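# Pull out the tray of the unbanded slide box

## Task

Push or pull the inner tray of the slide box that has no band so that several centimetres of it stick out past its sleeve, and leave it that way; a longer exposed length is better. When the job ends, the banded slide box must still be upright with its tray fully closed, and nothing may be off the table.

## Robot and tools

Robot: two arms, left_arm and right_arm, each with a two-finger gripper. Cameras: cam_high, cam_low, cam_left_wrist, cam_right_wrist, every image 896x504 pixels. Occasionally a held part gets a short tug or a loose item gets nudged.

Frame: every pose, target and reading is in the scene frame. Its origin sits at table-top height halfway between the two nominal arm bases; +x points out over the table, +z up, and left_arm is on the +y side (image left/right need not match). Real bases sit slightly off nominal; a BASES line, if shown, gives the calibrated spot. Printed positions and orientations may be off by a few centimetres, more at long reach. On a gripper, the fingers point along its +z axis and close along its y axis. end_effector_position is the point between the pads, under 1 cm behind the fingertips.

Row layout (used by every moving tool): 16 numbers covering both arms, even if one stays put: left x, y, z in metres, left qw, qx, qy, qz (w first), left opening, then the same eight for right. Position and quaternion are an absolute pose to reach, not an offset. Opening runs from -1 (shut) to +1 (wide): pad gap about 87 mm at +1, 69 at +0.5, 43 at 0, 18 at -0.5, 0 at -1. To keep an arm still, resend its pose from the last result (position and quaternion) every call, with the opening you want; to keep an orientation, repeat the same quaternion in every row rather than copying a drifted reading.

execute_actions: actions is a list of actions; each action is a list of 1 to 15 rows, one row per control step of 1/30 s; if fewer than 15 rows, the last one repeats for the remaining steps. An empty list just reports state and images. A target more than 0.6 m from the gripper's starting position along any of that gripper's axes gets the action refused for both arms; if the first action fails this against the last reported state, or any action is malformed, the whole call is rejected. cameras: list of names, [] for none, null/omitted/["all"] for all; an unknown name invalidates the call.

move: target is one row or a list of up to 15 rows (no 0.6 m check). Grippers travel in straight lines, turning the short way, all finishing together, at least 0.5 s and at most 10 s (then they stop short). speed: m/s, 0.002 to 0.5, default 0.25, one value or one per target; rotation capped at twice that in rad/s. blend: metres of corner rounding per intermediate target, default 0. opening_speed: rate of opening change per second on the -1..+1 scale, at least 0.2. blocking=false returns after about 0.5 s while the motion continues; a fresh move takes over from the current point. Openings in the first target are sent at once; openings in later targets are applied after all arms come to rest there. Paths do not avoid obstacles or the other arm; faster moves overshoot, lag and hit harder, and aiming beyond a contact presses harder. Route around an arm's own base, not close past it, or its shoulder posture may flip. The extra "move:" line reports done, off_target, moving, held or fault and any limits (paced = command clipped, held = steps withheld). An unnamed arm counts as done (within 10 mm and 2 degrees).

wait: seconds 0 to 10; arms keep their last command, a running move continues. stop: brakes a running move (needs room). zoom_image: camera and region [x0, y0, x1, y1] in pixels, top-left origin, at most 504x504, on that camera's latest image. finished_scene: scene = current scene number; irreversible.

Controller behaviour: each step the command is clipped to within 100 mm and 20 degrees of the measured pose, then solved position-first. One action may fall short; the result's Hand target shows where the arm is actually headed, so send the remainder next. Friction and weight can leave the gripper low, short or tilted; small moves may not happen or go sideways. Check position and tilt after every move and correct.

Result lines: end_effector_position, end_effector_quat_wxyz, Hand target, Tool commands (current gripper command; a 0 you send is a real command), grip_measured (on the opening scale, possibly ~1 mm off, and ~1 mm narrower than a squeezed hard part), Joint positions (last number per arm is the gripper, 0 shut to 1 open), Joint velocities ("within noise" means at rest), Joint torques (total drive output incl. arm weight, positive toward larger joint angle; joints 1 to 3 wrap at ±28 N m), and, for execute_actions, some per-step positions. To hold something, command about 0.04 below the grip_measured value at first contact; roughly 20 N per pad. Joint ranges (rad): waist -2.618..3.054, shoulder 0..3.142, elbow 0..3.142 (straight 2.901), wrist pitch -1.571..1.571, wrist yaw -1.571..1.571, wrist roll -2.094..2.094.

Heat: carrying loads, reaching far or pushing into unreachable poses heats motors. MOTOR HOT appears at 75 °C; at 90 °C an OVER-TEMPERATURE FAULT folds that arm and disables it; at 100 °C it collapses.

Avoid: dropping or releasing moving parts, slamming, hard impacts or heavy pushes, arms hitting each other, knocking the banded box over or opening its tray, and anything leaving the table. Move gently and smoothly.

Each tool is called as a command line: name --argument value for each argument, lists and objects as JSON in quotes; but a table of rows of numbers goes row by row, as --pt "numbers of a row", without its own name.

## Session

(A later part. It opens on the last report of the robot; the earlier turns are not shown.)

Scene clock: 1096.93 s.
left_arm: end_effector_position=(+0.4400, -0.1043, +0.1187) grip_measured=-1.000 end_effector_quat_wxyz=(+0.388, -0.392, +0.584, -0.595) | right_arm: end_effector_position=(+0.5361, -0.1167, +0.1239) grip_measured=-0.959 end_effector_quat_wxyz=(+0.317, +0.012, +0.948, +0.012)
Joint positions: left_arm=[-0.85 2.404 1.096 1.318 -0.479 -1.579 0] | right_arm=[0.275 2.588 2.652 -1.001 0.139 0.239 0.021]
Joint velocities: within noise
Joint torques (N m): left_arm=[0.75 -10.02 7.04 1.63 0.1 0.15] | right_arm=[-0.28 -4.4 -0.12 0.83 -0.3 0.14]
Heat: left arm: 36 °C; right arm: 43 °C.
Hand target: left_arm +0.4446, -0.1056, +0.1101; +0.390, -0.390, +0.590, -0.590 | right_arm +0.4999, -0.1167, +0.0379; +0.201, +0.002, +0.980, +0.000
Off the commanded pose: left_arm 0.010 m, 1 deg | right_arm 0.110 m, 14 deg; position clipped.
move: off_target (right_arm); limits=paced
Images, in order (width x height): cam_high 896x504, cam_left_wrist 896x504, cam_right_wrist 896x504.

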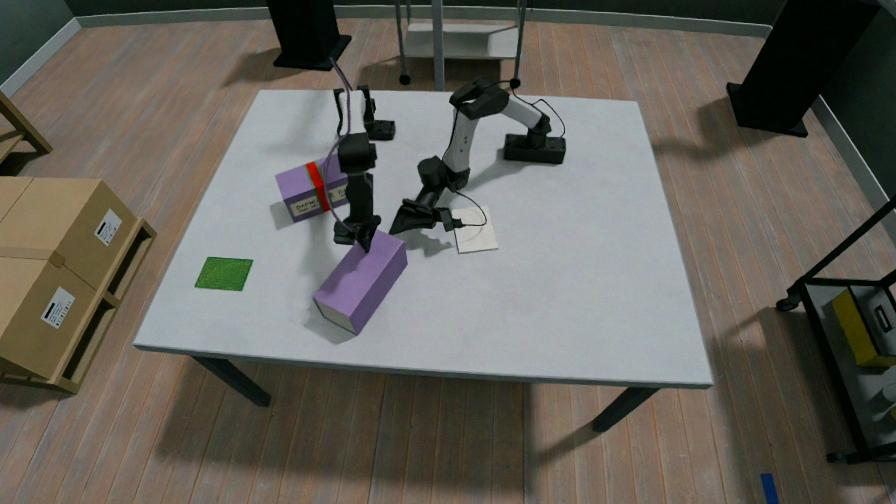

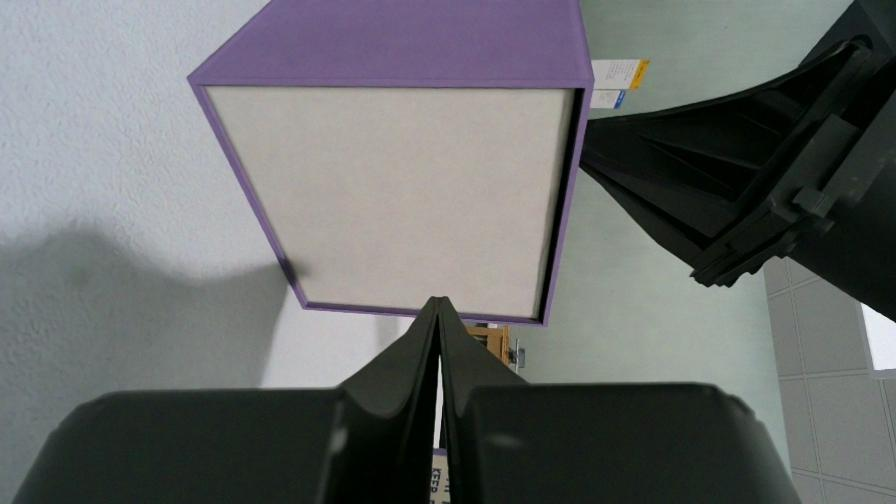

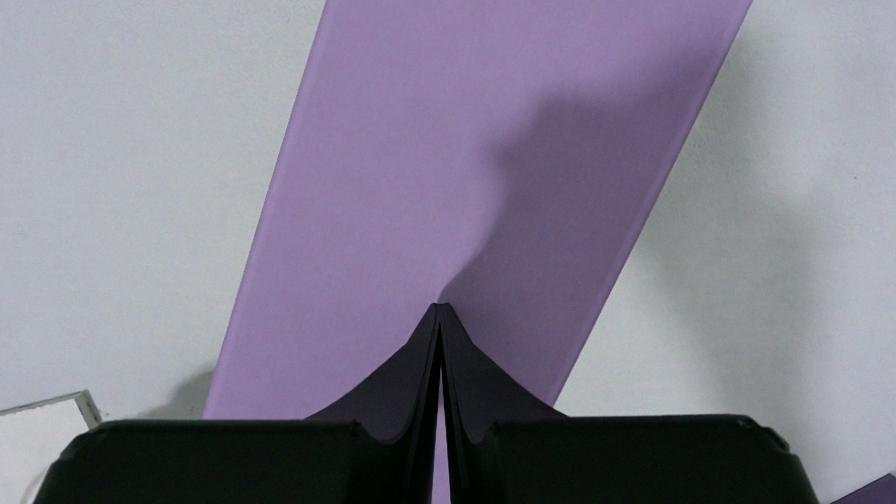

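move --pt "0.50 -0.1285 0.105 0.3903 -0.3903 0.5897 -0.5897 -1 0.50 -0.115 0.02 0.2 0 0.98 0.0 -1" --speed '[0.03]'

Scene clock: 1112.10 s.
left_arm: end_effector_position=(+0.4896, -0.1292, +0.1161) grip_measured=-1.000 end_effector_quat_wxyz=(+0.387, -0.389, +0.584, -0.598) | right_arm: end_effector_position=(+0.5624, -0.1205, +0.1254) grip_measured=-0.959 end_effector_quat_wxyz=(+0.357, +0.022, +0.934, +0.014)
Joint positions: left_arm=[-0.798 2.523 1.364 1.176 -0.42 -1.578 0] | right_arm=[0.263 2.647 2.729 -0.935 0.153 0.235 0.021]
Joint velocities: within noise
Joint torques (N m): left_arm=[1.43 -10.93 8.85 1.48 0.11 0.08] | right_arm=[0.23 -5.82 3.03 -0.12 -0.43 0.04]
Heat: left arm: 37 °C; right arm: 41 °C.
Hand target: left_arm +0.4991, -0.1275, +0.1052; +0.390, -0.390, +0.590, -0.590 | right_arm +0.5142, -0.1169, +0.0486; +0.224, +0.002, +0.974, +0.005
Off the commanded pose: left_arm 0.015 m, 1 deg | right_arm 0.123 m, 19 deg; position clipped.
move: off_target (left_arm, right_arm); limits=paced

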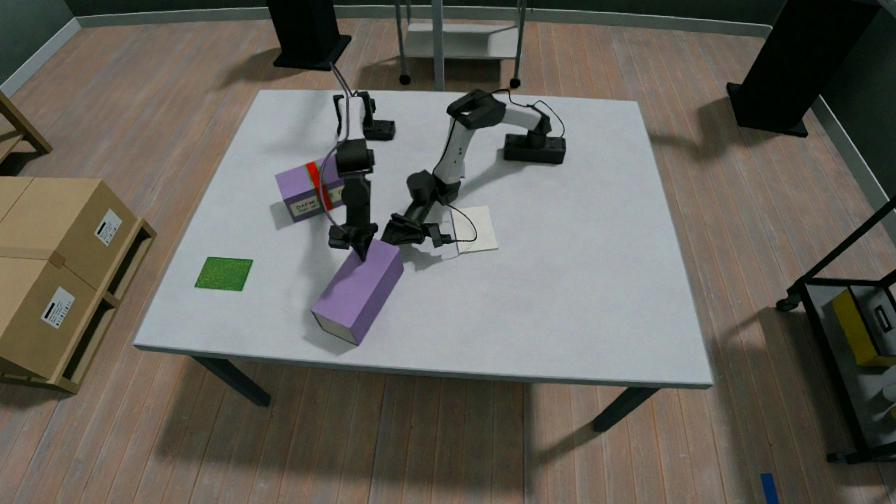

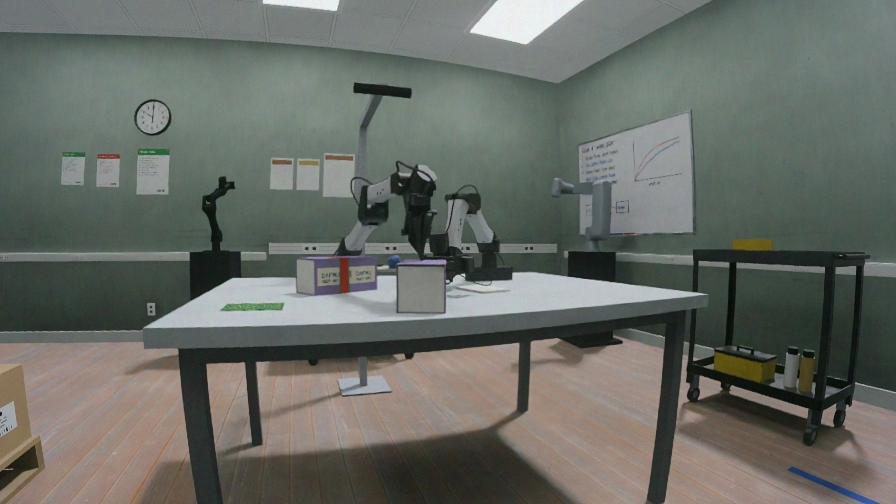

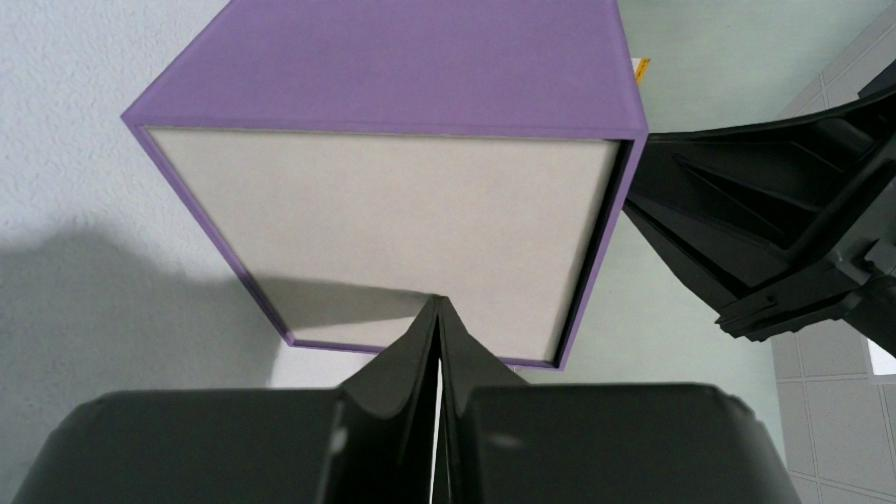

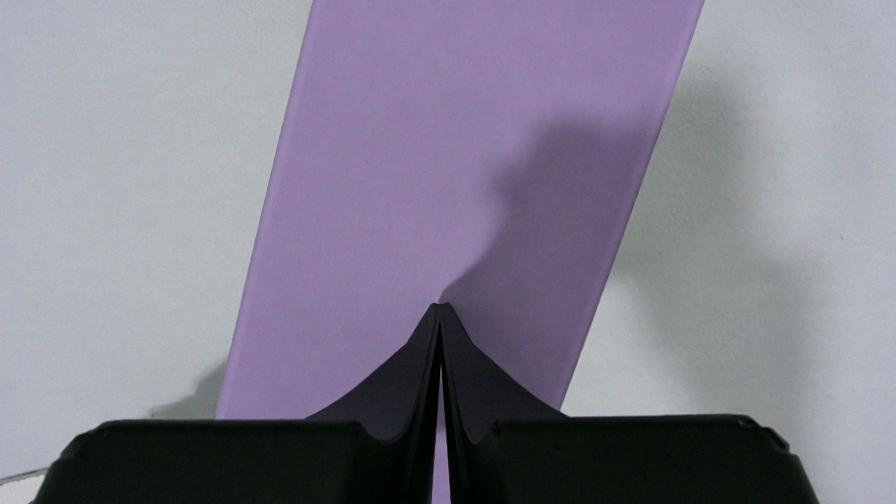

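move --pt "0.50 -0.1285 0.105 0.3903 -0.3903 0.5897 -0.5897 -1 0.48 -0.09 0.03 0.2 0 0.98 0.0 -1" --speed '[0.04]'

Scene clock: 1129.53 s.
left_arm: end_effector_position=(+0.4895, -0.1293, +0.1160) grip_measured=-1.000 end_effector_quat_wxyz=(+0.386, -0.389, +0.584, -0.599) | right_arm: end_effector_position=(+0.5613, -0.1184, +0.1255) grip_measured=-0.959 end_effector_quat_wxyz=(+0.361, +0.031, +0.932, -0.001)
Joint positions: left_arm=[-0.798 2.523 1.364 1.176 -0.419 -1.578 0] | right_arm=[0.278 2.643 2.719 -0.93 0.2 0.253 0.02]
Joint velocities: within noise
Joint torques (N m): left_arm=[1.54 -11.07 8.9 1.53 0.1 0.14] | right_arm=[2.18 -8.42 1.99 -0.36 -0.67 0.28]
Heat: left arm: 39 °C; right arm: 41 °C.
Hand target: left_arm +0.4990, -0.1276, +0.1051; +0.390, -0.390, +0.590, -0.590 | right_arm +0.5044, -0.0988, +0.0601; +0.226, +0.003, +0.974, +0.003
Off the commanded pose: left_arm 0.015 m, 1 deg | right_arm 0.129 m, 20 deg; position clipped.
move: off_target (left_arm, right_arm); limits=paced

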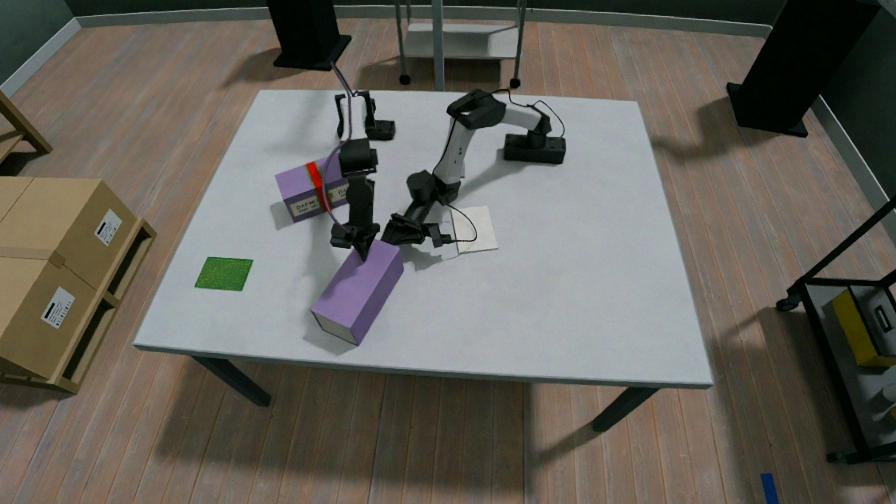

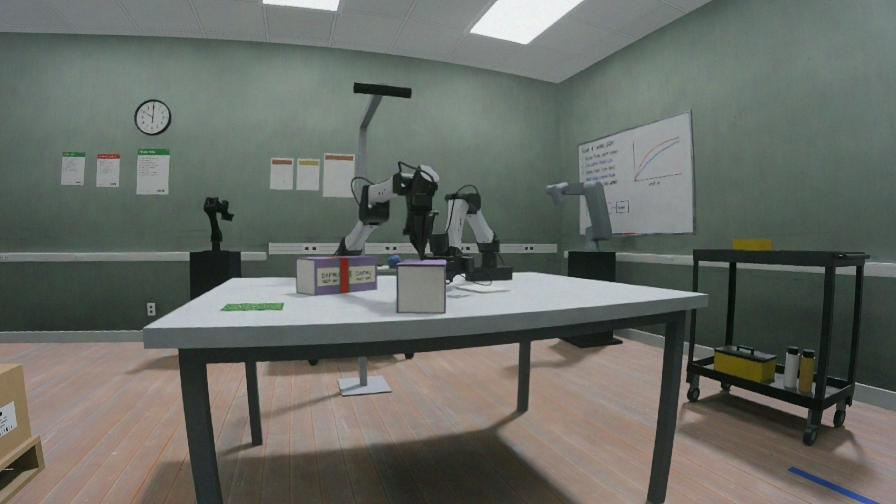

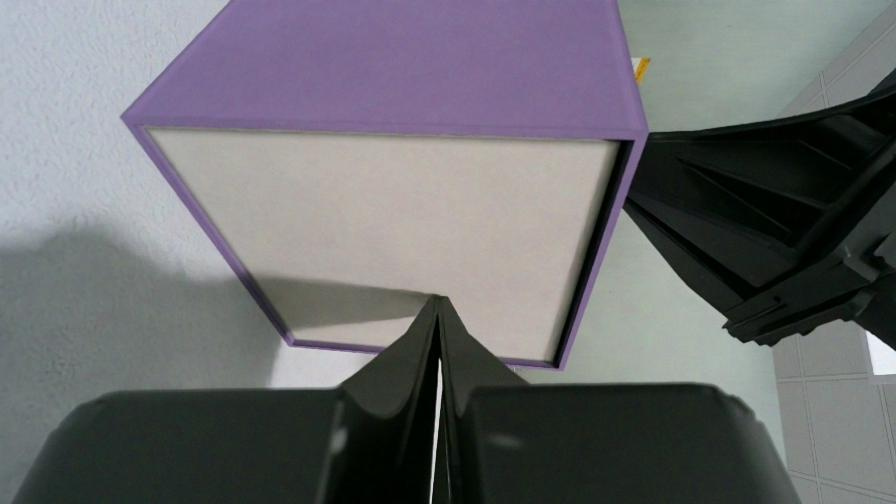

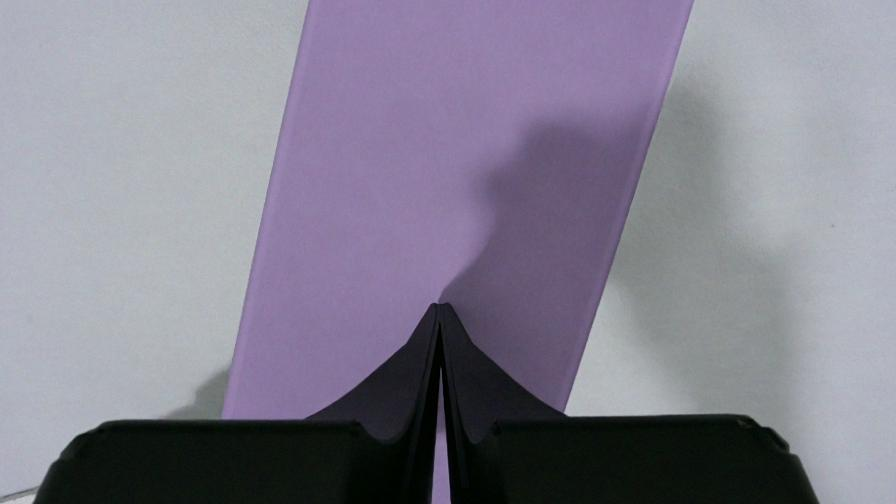

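zoom_image --camera "cam_left_wrist" --region '[250, 90, 680, 400]'

zoom_image --camera "cam_high" --region '[280, 220, 440, 370]'

Scaled by 1.172 from the camera's 896x504 image, which has a finer 1280x720 frame.

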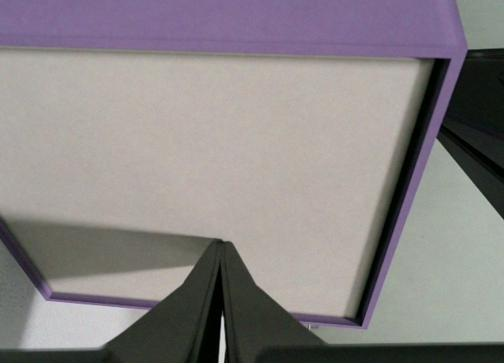

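Scaled by 3.150 from the camera's 896x504 image, which has a finer 1280x720 frame.

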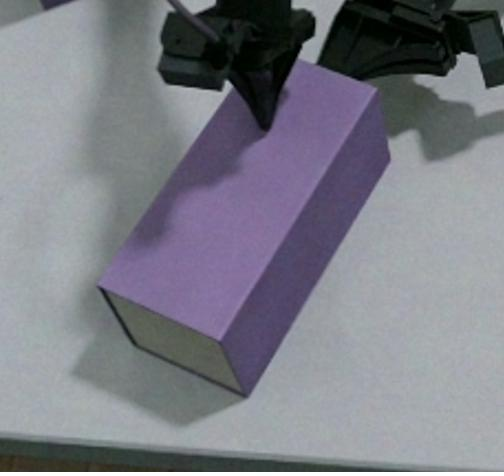

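move --pt "0.525 -0.139 0.10 0.3903 -0.3903 0.5897 -0.5897 -1 0.47 -0.08 0.03 0.2 0 0.98 0.0 -1" --speed '[0.03]'

Scene clock: 1151.80 s.
left_arm: end_effector_position=(+0.5066, -0.1477, +0.1144) grip_measured=-1.000 end_effector_quat_wxyz=(+0.378, -0.379, +0.587, -0.607) | right_arm: end_effector_position=(+0.5547, -0.1022, +0.1255) grip_measured=-0.959 end_effector_quat_wxyz=(+0.360, +0.032, +0.932, +0.006)
Joint positions: left_arm=[-0.787 2.592 1.506 1.111 -0.379 -1.578 0] | right_arm=[0.306 2.605 2.646 -0.898 0.206 0.281 0.021]
Joint velocities: within noise
Joint torques (N m): left_arm=[2.66 -11.71 9.33 1.43 -0.1 0.11] | right_arm=[1.92 -8.21 2.66 -0.51 -0.62 0.22]
Heat: left arm: 39 °C; right arm: 44 °C.
Hand target: left_arm +0.5232, -0.1373, +0.1003; +0.390, -0.390, +0.590, -0.590 | right_arm +0.4960, -0.0871, +0.0609; +0.223, +0.003, +0.975, +0.003
Off the commanded pose: left_arm 0.025 m, 3 deg | right_arm 0.129 m, 20 deg; position clipped.
move: off_target (left_arm, right_arm); limits=paced

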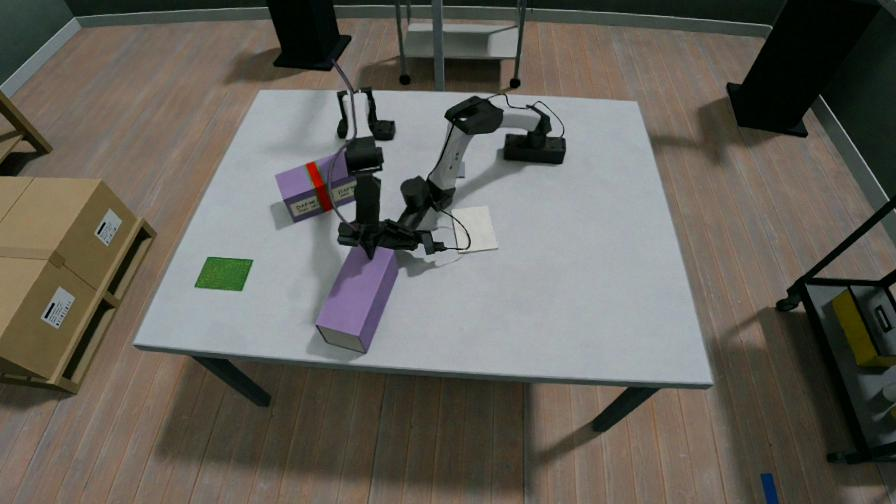

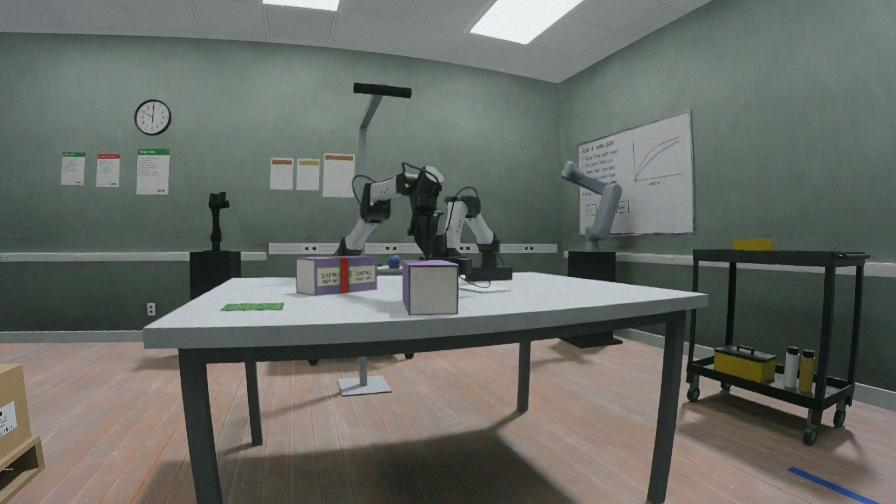

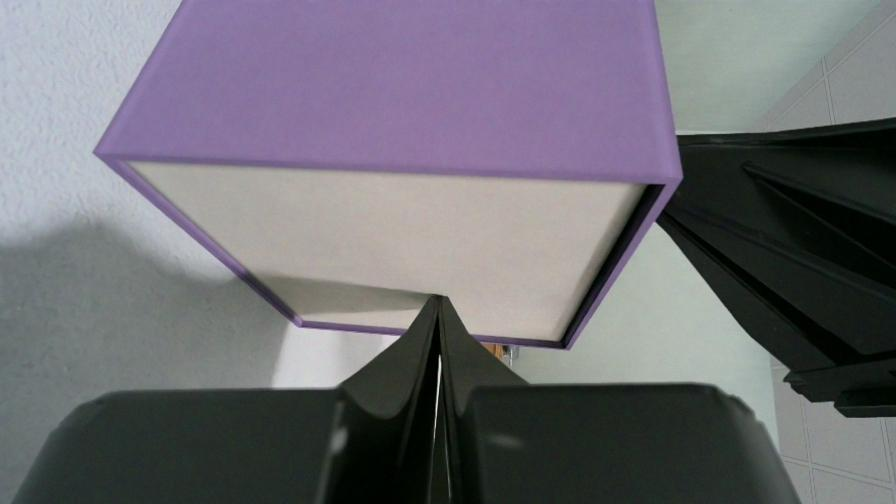

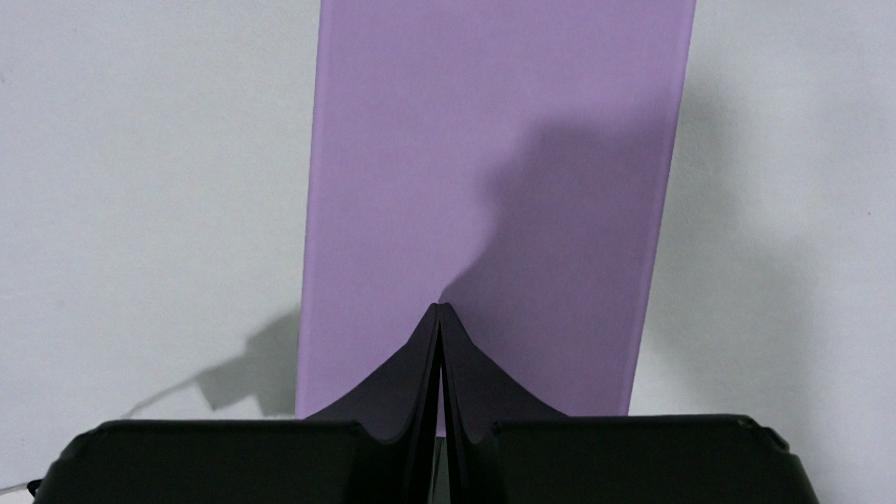

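move --pt "0.45 -0.11 0.11 0.3903 -0.3903 0.5897 -0.5897 -1 0.48 -0.09 0.02 0.2 0 0.98 0.0 -1" --pt "0.40 -0.08 0.13 0.3903 -0.3903 0.5897 -0.5897 -1 0.46 -0.10 0.02 0.2 0 0.98 0.0 -1" --pt "0.35 0.03 0.15 0.3903 -0.3903 0.5897 -0.5897 -1 0.43 -0.10 0.02 0.2 0 0.98 0.0 -1" --speed '[0.06,0.06,0.08]' --cameras '["cam_high","cam_right_wrist"]'

Scene clock: 1173.57 s.
left_arm: end_effector_position=(+0.3503, +0.0273, +0.1376) grip_measured=-1.000 end_effector_quat_wxyz=(+0.385, -0.396, +0.607, -0.571) | right_arm: end_effector_position=(+0.5248, -0.0998, +0.1250) grip_measured=-0.959 end_effector_quat_wxyz=(+0.345, +0.024, +0.938, +0.019)
Joint positions: left_arm=[-0.793 2.001 0.386 1.559 -0.425 -1.578 0] | right_arm=[0.314 2.406 2.289 -0.766 0.172 0.287 0.021]
Joint velocities: within noise
Joint torques (N m): left_arm=[0.95 -10.59 2.41 1.82 0.11 0.02] | right_arm=[0.68 -8.12 0.99 -0.49 -0.39 0.13]
Heat: left arm: 39 °C; right arm: 44 °C.
Hand target: left_arm +0.3502, +0.0298, +0.1502; +0.387, -0.394, +0.596, -0.582 | right_arm +0.4639, -0.1005, +0.0606; +0.205, +0.003, +0.979, +0.000
Off the commanded pose: left_arm 0.013 m, 3 deg | right_arm 0.141 m, 18 deg; position clipped.
joint sent to its limit (left arm) — joint 4 (wrist pitch), upper limit. The joint targets still meet the commanded pose.
move: off_target (left_arm, right_arm); limits=paced
Images, in order (width x height): cam_high 896x504, cam_right_wrist 896x504.

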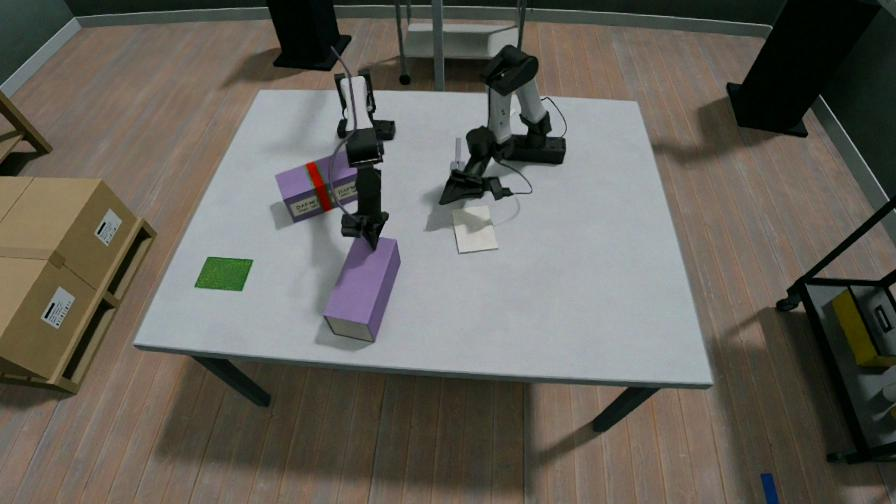

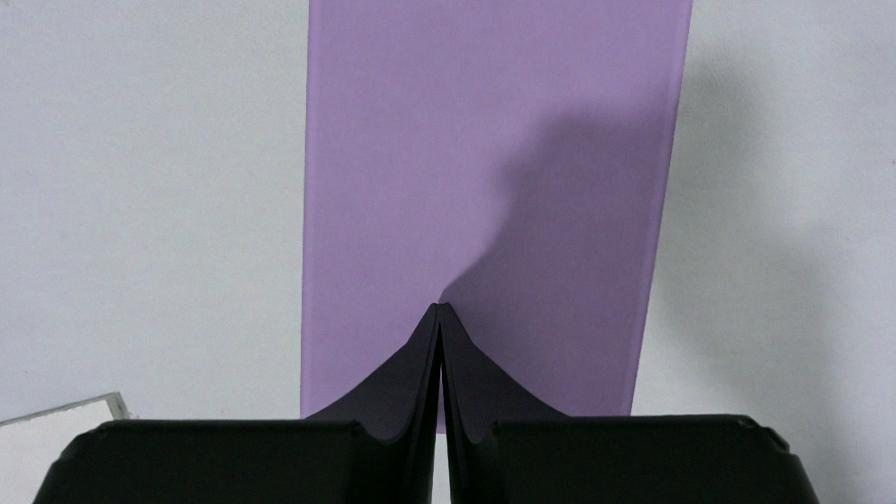

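move --pt "0.33 0.08 0.17 0.3903 -0.3903 0.5897 -0.5897 -1 0.42 -0.09 0.02 0.2 0 0.98 0.0 -1" --pt "0.30 0.14 0.2 0.3903 -0.3903 0.5897 -0.5897 -1 0.36 -0.08 0.02 0.2 0 0.98 0.0 -1" --speed '[0.04,0.04]' --cameras '["cam_high","cam_right_wrist"]'

Scene clock: 1188.43 s.
left_arm: end_effector_position=(+0.3051, +0.1349, +0.2045) grip_measured=-1.000 end_effector_quat_wxyz=(+0.388, -0.391, +0.587, -0.593) | right_arm: end_effector_position=(+0.4588, -0.0723, +0.1242) grip_measured=-0.959 end_effector_quat_wxyz=(+0.343, +0.028, +0.939, +0.032)
Joint positions: left_arm=[-0.519 1.193 0.029 1.168 -0.148 -1.578 0] | right_arm=[0.404 2.136 1.836 -0.596 0.208 0.374 0.021]
Joint velocities: within noise
Joint torques (N m): left_arm=[1.14 -3.52 4.49 1.73 0.12 0.09] | right_arm=[1.01 -6.6 0.77 -0.49 -0.37 0.14]
Heat: left arm: 39 °C; right arm: 44 °C.
Hand target: left_arm +0.3026, +0.1381, +0.2004; +0.389, -0.391, +0.591, -0.588 | right_arm +0.3948, -0.0789, +0.0621; +0.205, +0.003, +0.979, +0.000
Off the commanded pose: left_arm 0.009 m, 1 deg | right_arm 0.144 m, 18 deg; position clipped.
joint sent to its limit (left arm) — joint 3 (elbow), lower limit, where the elbow is as bent as it goes. The joint targets still meet the commanded pose.
move: off_target (right_arm); limits=paced
Images, in order (width x height): cam_high 896x504, cam_right_wrist 896x504.

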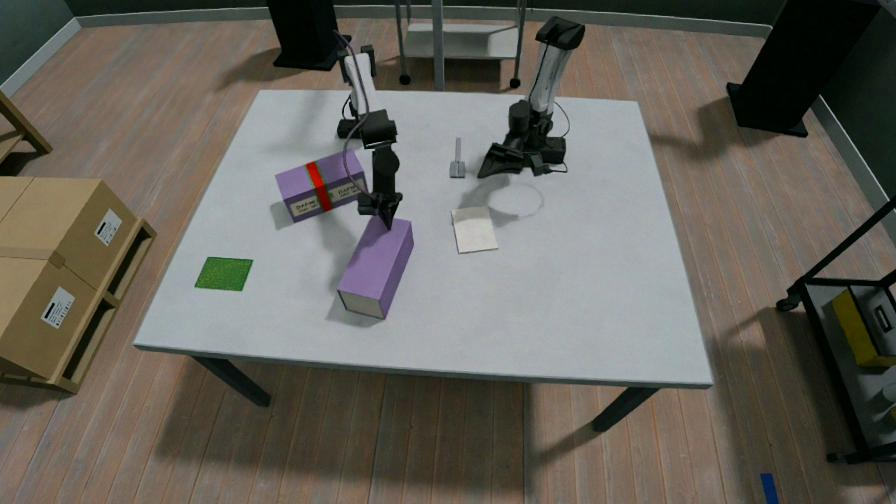

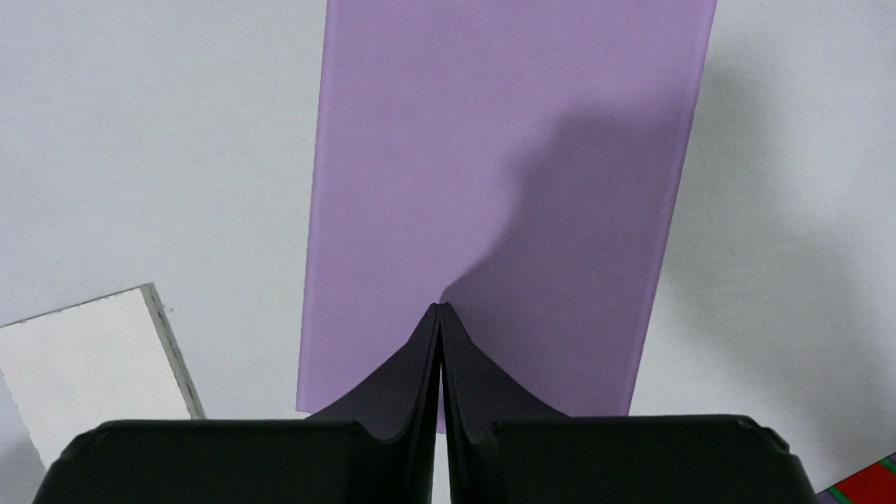

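move --pt "0.28 0.27 0.24 0.4 -0.4 0.583 -0.583 -1 0.40 0.0 0.02 0.2 0 0.98 0.0 -1" --pt "0.28 0.30 0.24 0.4 -0.4 0.583 -0.583 -1 0.40 0.09 0.02 0.2 0 0.98 0.0 -1" --speed '[0.06,0.04]' --cameras '["cam_high","cam_right_wrist"]'

Scene clock: 1204.93 s.
left_arm: end_effector_position=(+0.2785, +0.2978, +0.2277) grip_measured=-1.000 end_effector_quat_wxyz=(+0.387, -0.418, +0.579, -0.583) | right_arm: end_effector_position=(+0.4654, +0.0827, +0.1249) grip_measured=-0.959 end_effector_quat_wxyz=(+0.351, +0.039, +0.934, +0.053)
Joint positions: left_arm=[0.721 0.688 0.065 0.583 1.05 -1.576 0] | right_arm=[0.661 2.655 2.755 -1.019 0.346 0.609 0.021]
Joint velocities: within noise
Joint torques (N m): left_arm=[1.01 0.95 10.51 1.67 0.22 0.07] | right_arm=[1.74 -5.5 2.97 0.02 -0.74 0.27]
Heat: left arm: 36 °C; right arm: 41 °C.
Hand target: left_arm +0.2799, +0.2999, +0.2397; +0.400, -0.400, +0.583, -0.583 | right_arm +0.4143, +0.0857, +0.0487; +0.231, +0.002, +0.973, +0.018
Off the commanded pose: left_arm 0.013 m, 3 deg | right_arm 0.124 m, 20 deg; position clipped.
move: off_target (left_arm, right_arm); limits=paced
Images, in order (width x height): cam_high 896x504, cam_right_wrist 896x504.

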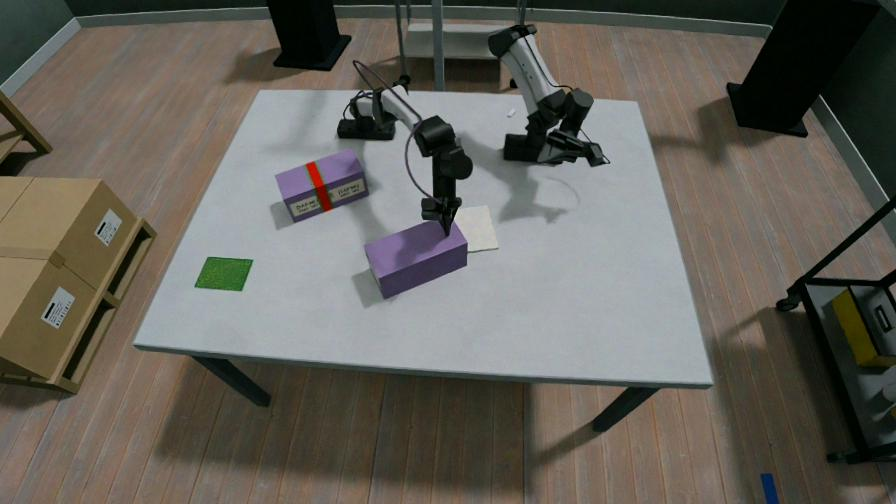

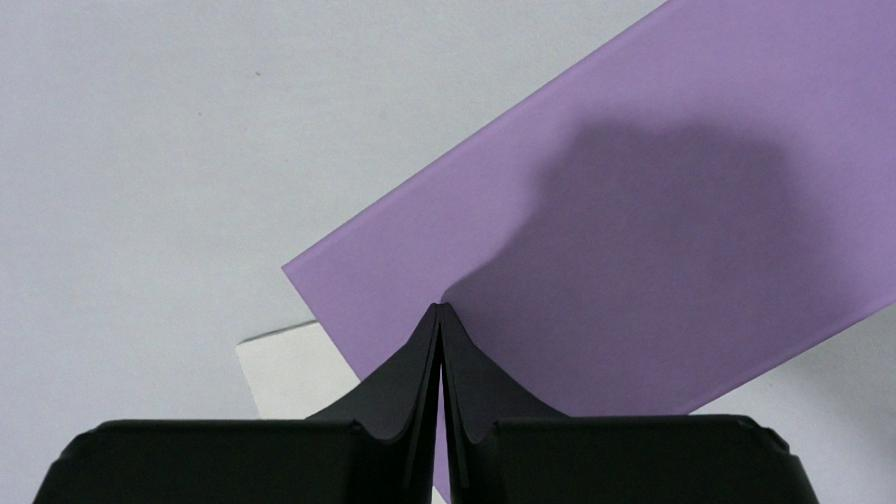

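move --pt "0.28 0.30 0.24 0.4 -0.4 0.583 -0.583 -1 0.36 0.085 0.02 0.2 0 0.98 0.0 -1" --pt "0.28 0.30 0.24 0.4 -0.4 0.583 -0.583 -1 0.34 0.06 0.02 0.2 0 0.98 0.0 -1" --speed '[0.04,0.04]' --cameras '["cam_high","cam_right_wrist"]'

Scene clock: 1221.87 s.
left_arm: end_effector_position=(+0.2783, +0.2976, +0.2278) grip_measured=-1.000 end_effector_quat_wxyz=(+0.387, -0.417, +0.580, -0.584) | right_arm: end_effector_position=(+0.4253, +0.0800, +0.1242) grip_measured=-0.959 end_effector_quat_wxyz=(+0.332, +0.044, +0.940, +0.058)
Joint positions: left_arm=[0.722 0.688 0.065 0.584 1.052 -1.576 0] | right_arm=[0.693 2.396 2.287 -0.85 0.34 0.663 0.021]
Joint velocities: within noise
Joint torques (N m): left_arm=[0.91 1.22 10.62 1.68 0.26 0.03] | right_arm=[0.98 -7.2 0.61 -0.43 -0.62 0.05]
Heat: left arm: 34 °C; right arm: 41 °C.
Hand target: left_arm +0.2798, +0.2999, +0.2397; +0.400, -0.400, +0.583, -0.583 | right_arm +0.3672, +0.0649, +0.0577; +0.205, +0.005, +0.979, +0.002
Off the commanded pose: left_arm 0.013 m, 2 deg | right_arm 0.136 m, 18 deg; position clipped.
move: off_target (left_arm, right_arm); limits=paced
Images, in order (width x height): cam_high 896x504, cam_right_wrist 896x504.

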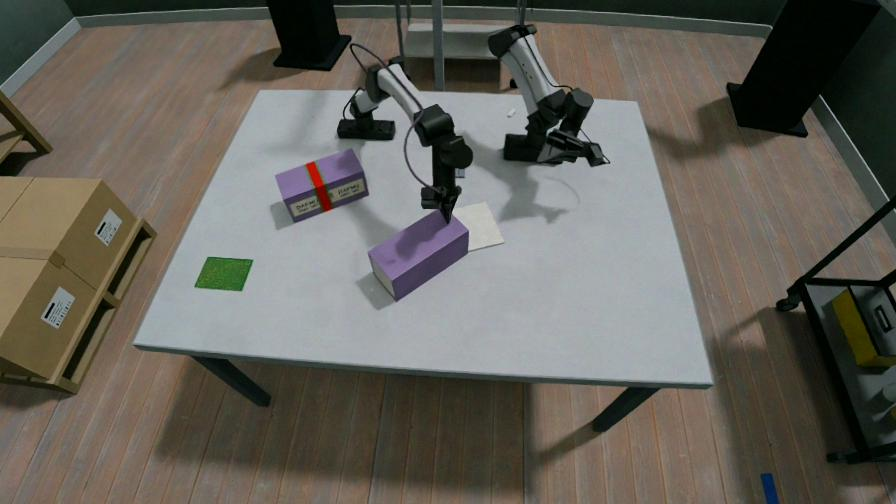

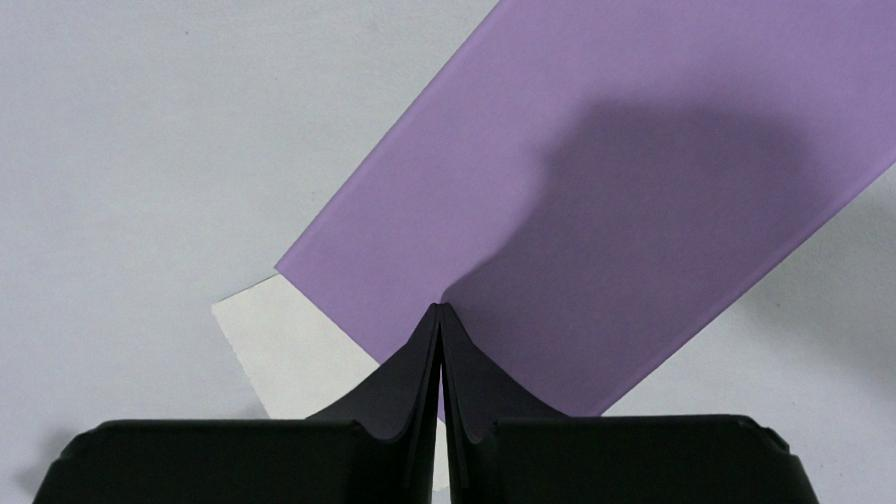

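move --pt "0.28 0.24 0.22 0.6355 0.31 0.6355 -0.31 -0.2 0.41 0.06 0.17 0.35 0 0.937 0.0 -1" --pt "0.33 0.157 0.13 0.6355 0.31 0.6355 -0.31 -0.2 0.475 0.0 0.16 0.28 0 0.96 0.0 0.3" --speed '[0.12,0.12]'

Scene clock: 1257.53 s.
left_arm: end_effector_position=(+0.3309, +0.1587, +0.1323) grip_measured=-0.200 end_effector_quat_wxyz=(+0.635, +0.313, +0.637, -0.306) | right_arm: end_effector_position=(+0.4734, -0.0048, +0.1514) grip_measured=+0.300 end_effector_quat_wxyz=(+0.312, +0.002, +0.950, +0.009)
Joint positions: left_arm=[-0.091 1.705 0.14 1.555 0.783 0.015 0.4] | right_arm=[0.52 2.612 2.83 -1.209 0.275 0.425 0.65]
Joint velocities: within noise
Joint torques (N m): left_arm=[-0.7 -3.21 3.3 1.8 0.03 -0.1] | right_arm=[-0.5 -11.62 8.47 1.46 -0.02 -0.03]
Heat: left arm: 34 °C; right arm: 45 °C.
Hand target: left_arm +0.3300, +0.1571, +0.1302; +0.632, +0.312, +0.638, -0.309 | right_arm +0.4743, -0.0005, +0.1597; +0.320, -0.002, +0.947, +0.020
Off the commanded pose: left_arm 0.003 m, 1 deg | right_arm 0.010 m, 4 deg.
elbow stopped short (right arm): the move would have taken joint 3 (elbow) straighter than the controller allows.
joint sent to its limit (left arm) — joint 4 (wrist pitch), upper limit. The joint targets still meet the commanded pose.
move: off_target (right_arm); target 2's new opening was sent with right_arm's hand 0.010 m and 4 deg from that target

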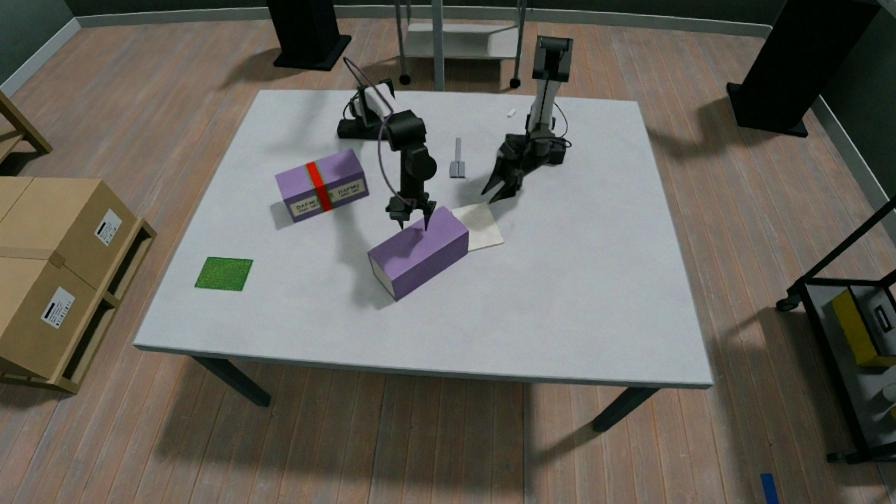

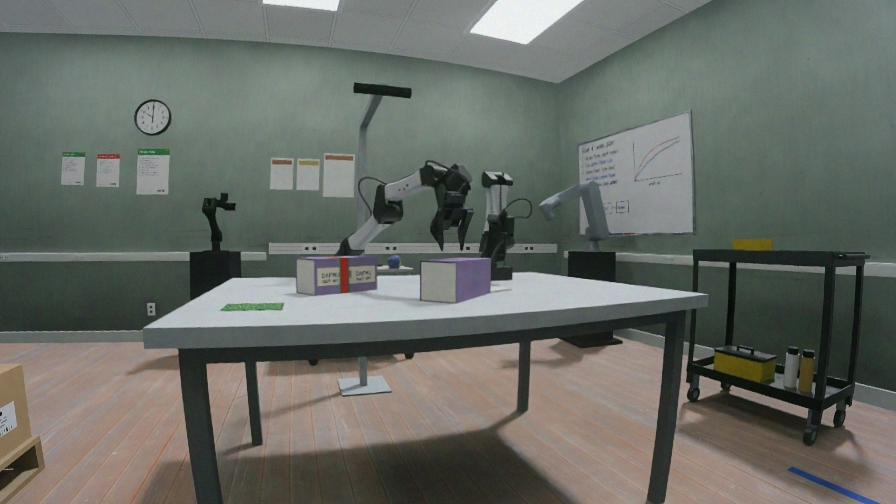

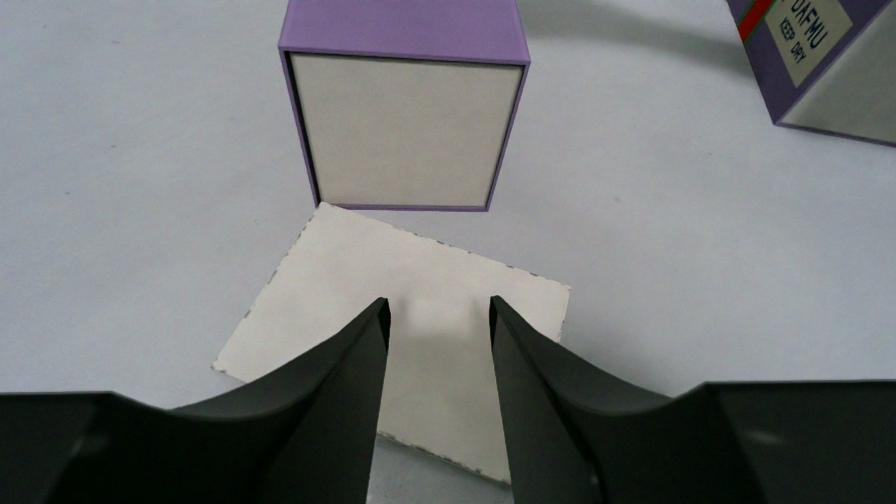

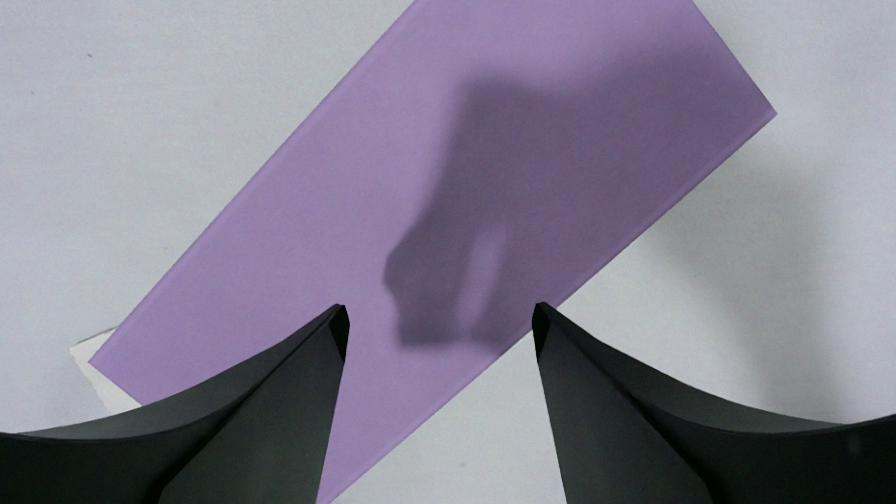

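move --pt "0.34 0.165 0.12 0.632 0.317 0.632 -0.317 -0.2 0.505 0.0 0.15 0.28 0 0.96 0.0 0.3" --pt "0.345 0.168 0.112 0.632 0.317 0.632 -0.317 -0.2 0.485 0.005 0.02 0.2 0 0.98 0.0 0.3" --speed '[0.1,0.06]'

Scene clock: 1270.70 s.
left_arm: end_effector_position=(+0.3408, +0.1673, +0.1110) grip_measured=-0.200 end_effector_quat_wxyz=(+0.614, +0.318, +0.650, -0.314) | right_arm: end_effector_position=(+0.5130, +0.0026, +0.1257) grip_measured=+0.300 end_effector_quat_wxyz=(+0.350, +0.008, +0.936, +0.026)
Joint positions: left_arm=[-0.034 1.822 0.191 1.558 0.86 0.039 0.4] | right_arm=[0.499 2.713 2.876 -1.059 0.269 0.405 0.65]
Joint velocities: within noise
Joint torques (N m): left_arm=[1.01 -4.12 4.45 1.72 0.28 0.07] | right_arm=[-0.98 -4.21 0.51 0.93 -0.67 0.43]
Heat: left arm: 35 °C; right arm: 45 °C.
Hand target: left_arm +0.3450, +0.1681, +0.1122; +0.619, +0.324, +0.644, -0.312 | right_arm +0.4822, +0.0015, +0.0359; +0.238, +0.002, +0.971, +0.016
Off the commanded pose: left_arm 0.004 m, 3 deg | right_arm 0.109 m, 18 deg; position clipped.
elbow stopped short (right arm): the move would have taken joint 3 (elbow) straighter than the controller allows.
elbow read too straight (right arm): the controller reads joint 3 (elbow) straighter than it allows; while it does, the hand can move without a command.
joint sent to its limit (left arm) — joint 4 (wrist pitch), upper limit. The joint targets still meet the commanded pose.
move: off_target (left_arm, right_arm); limits=paced

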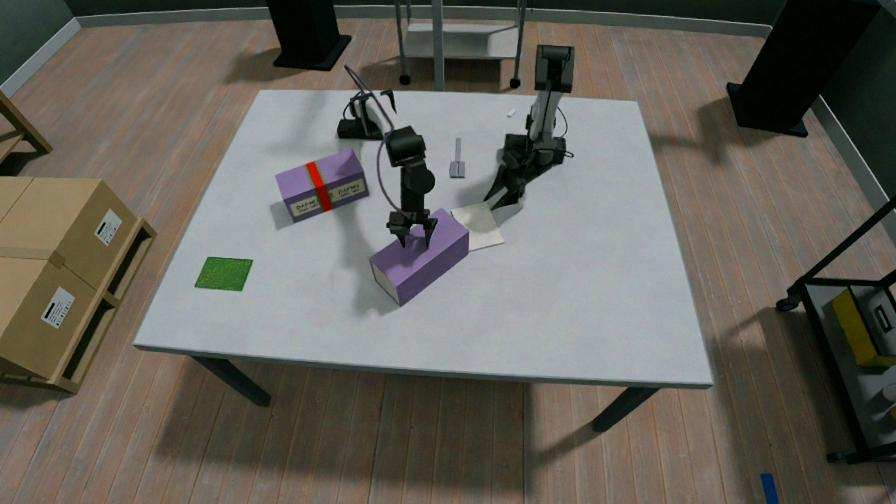

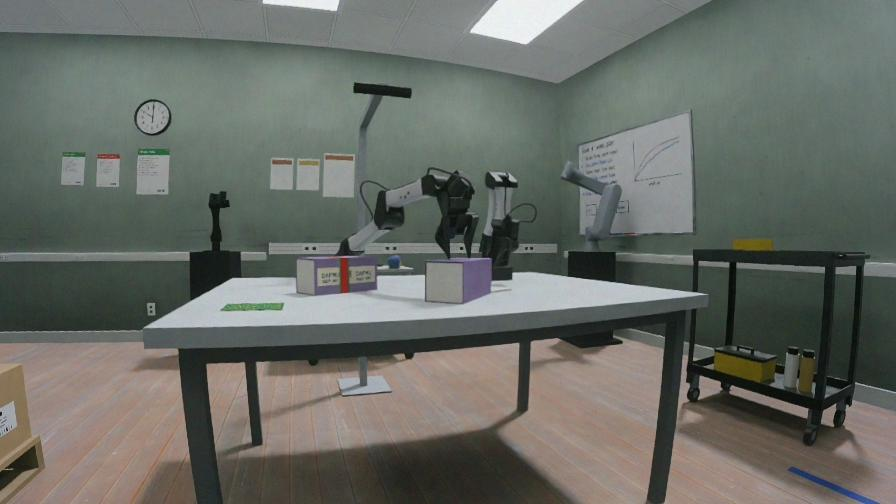

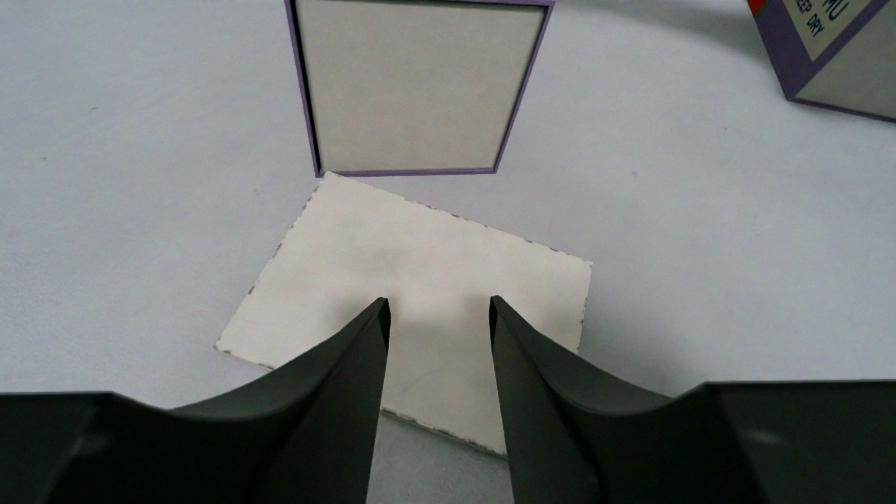

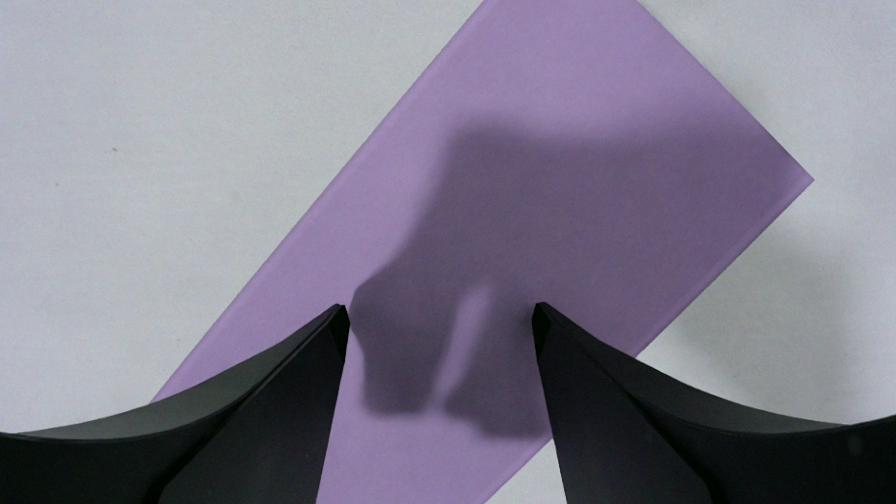

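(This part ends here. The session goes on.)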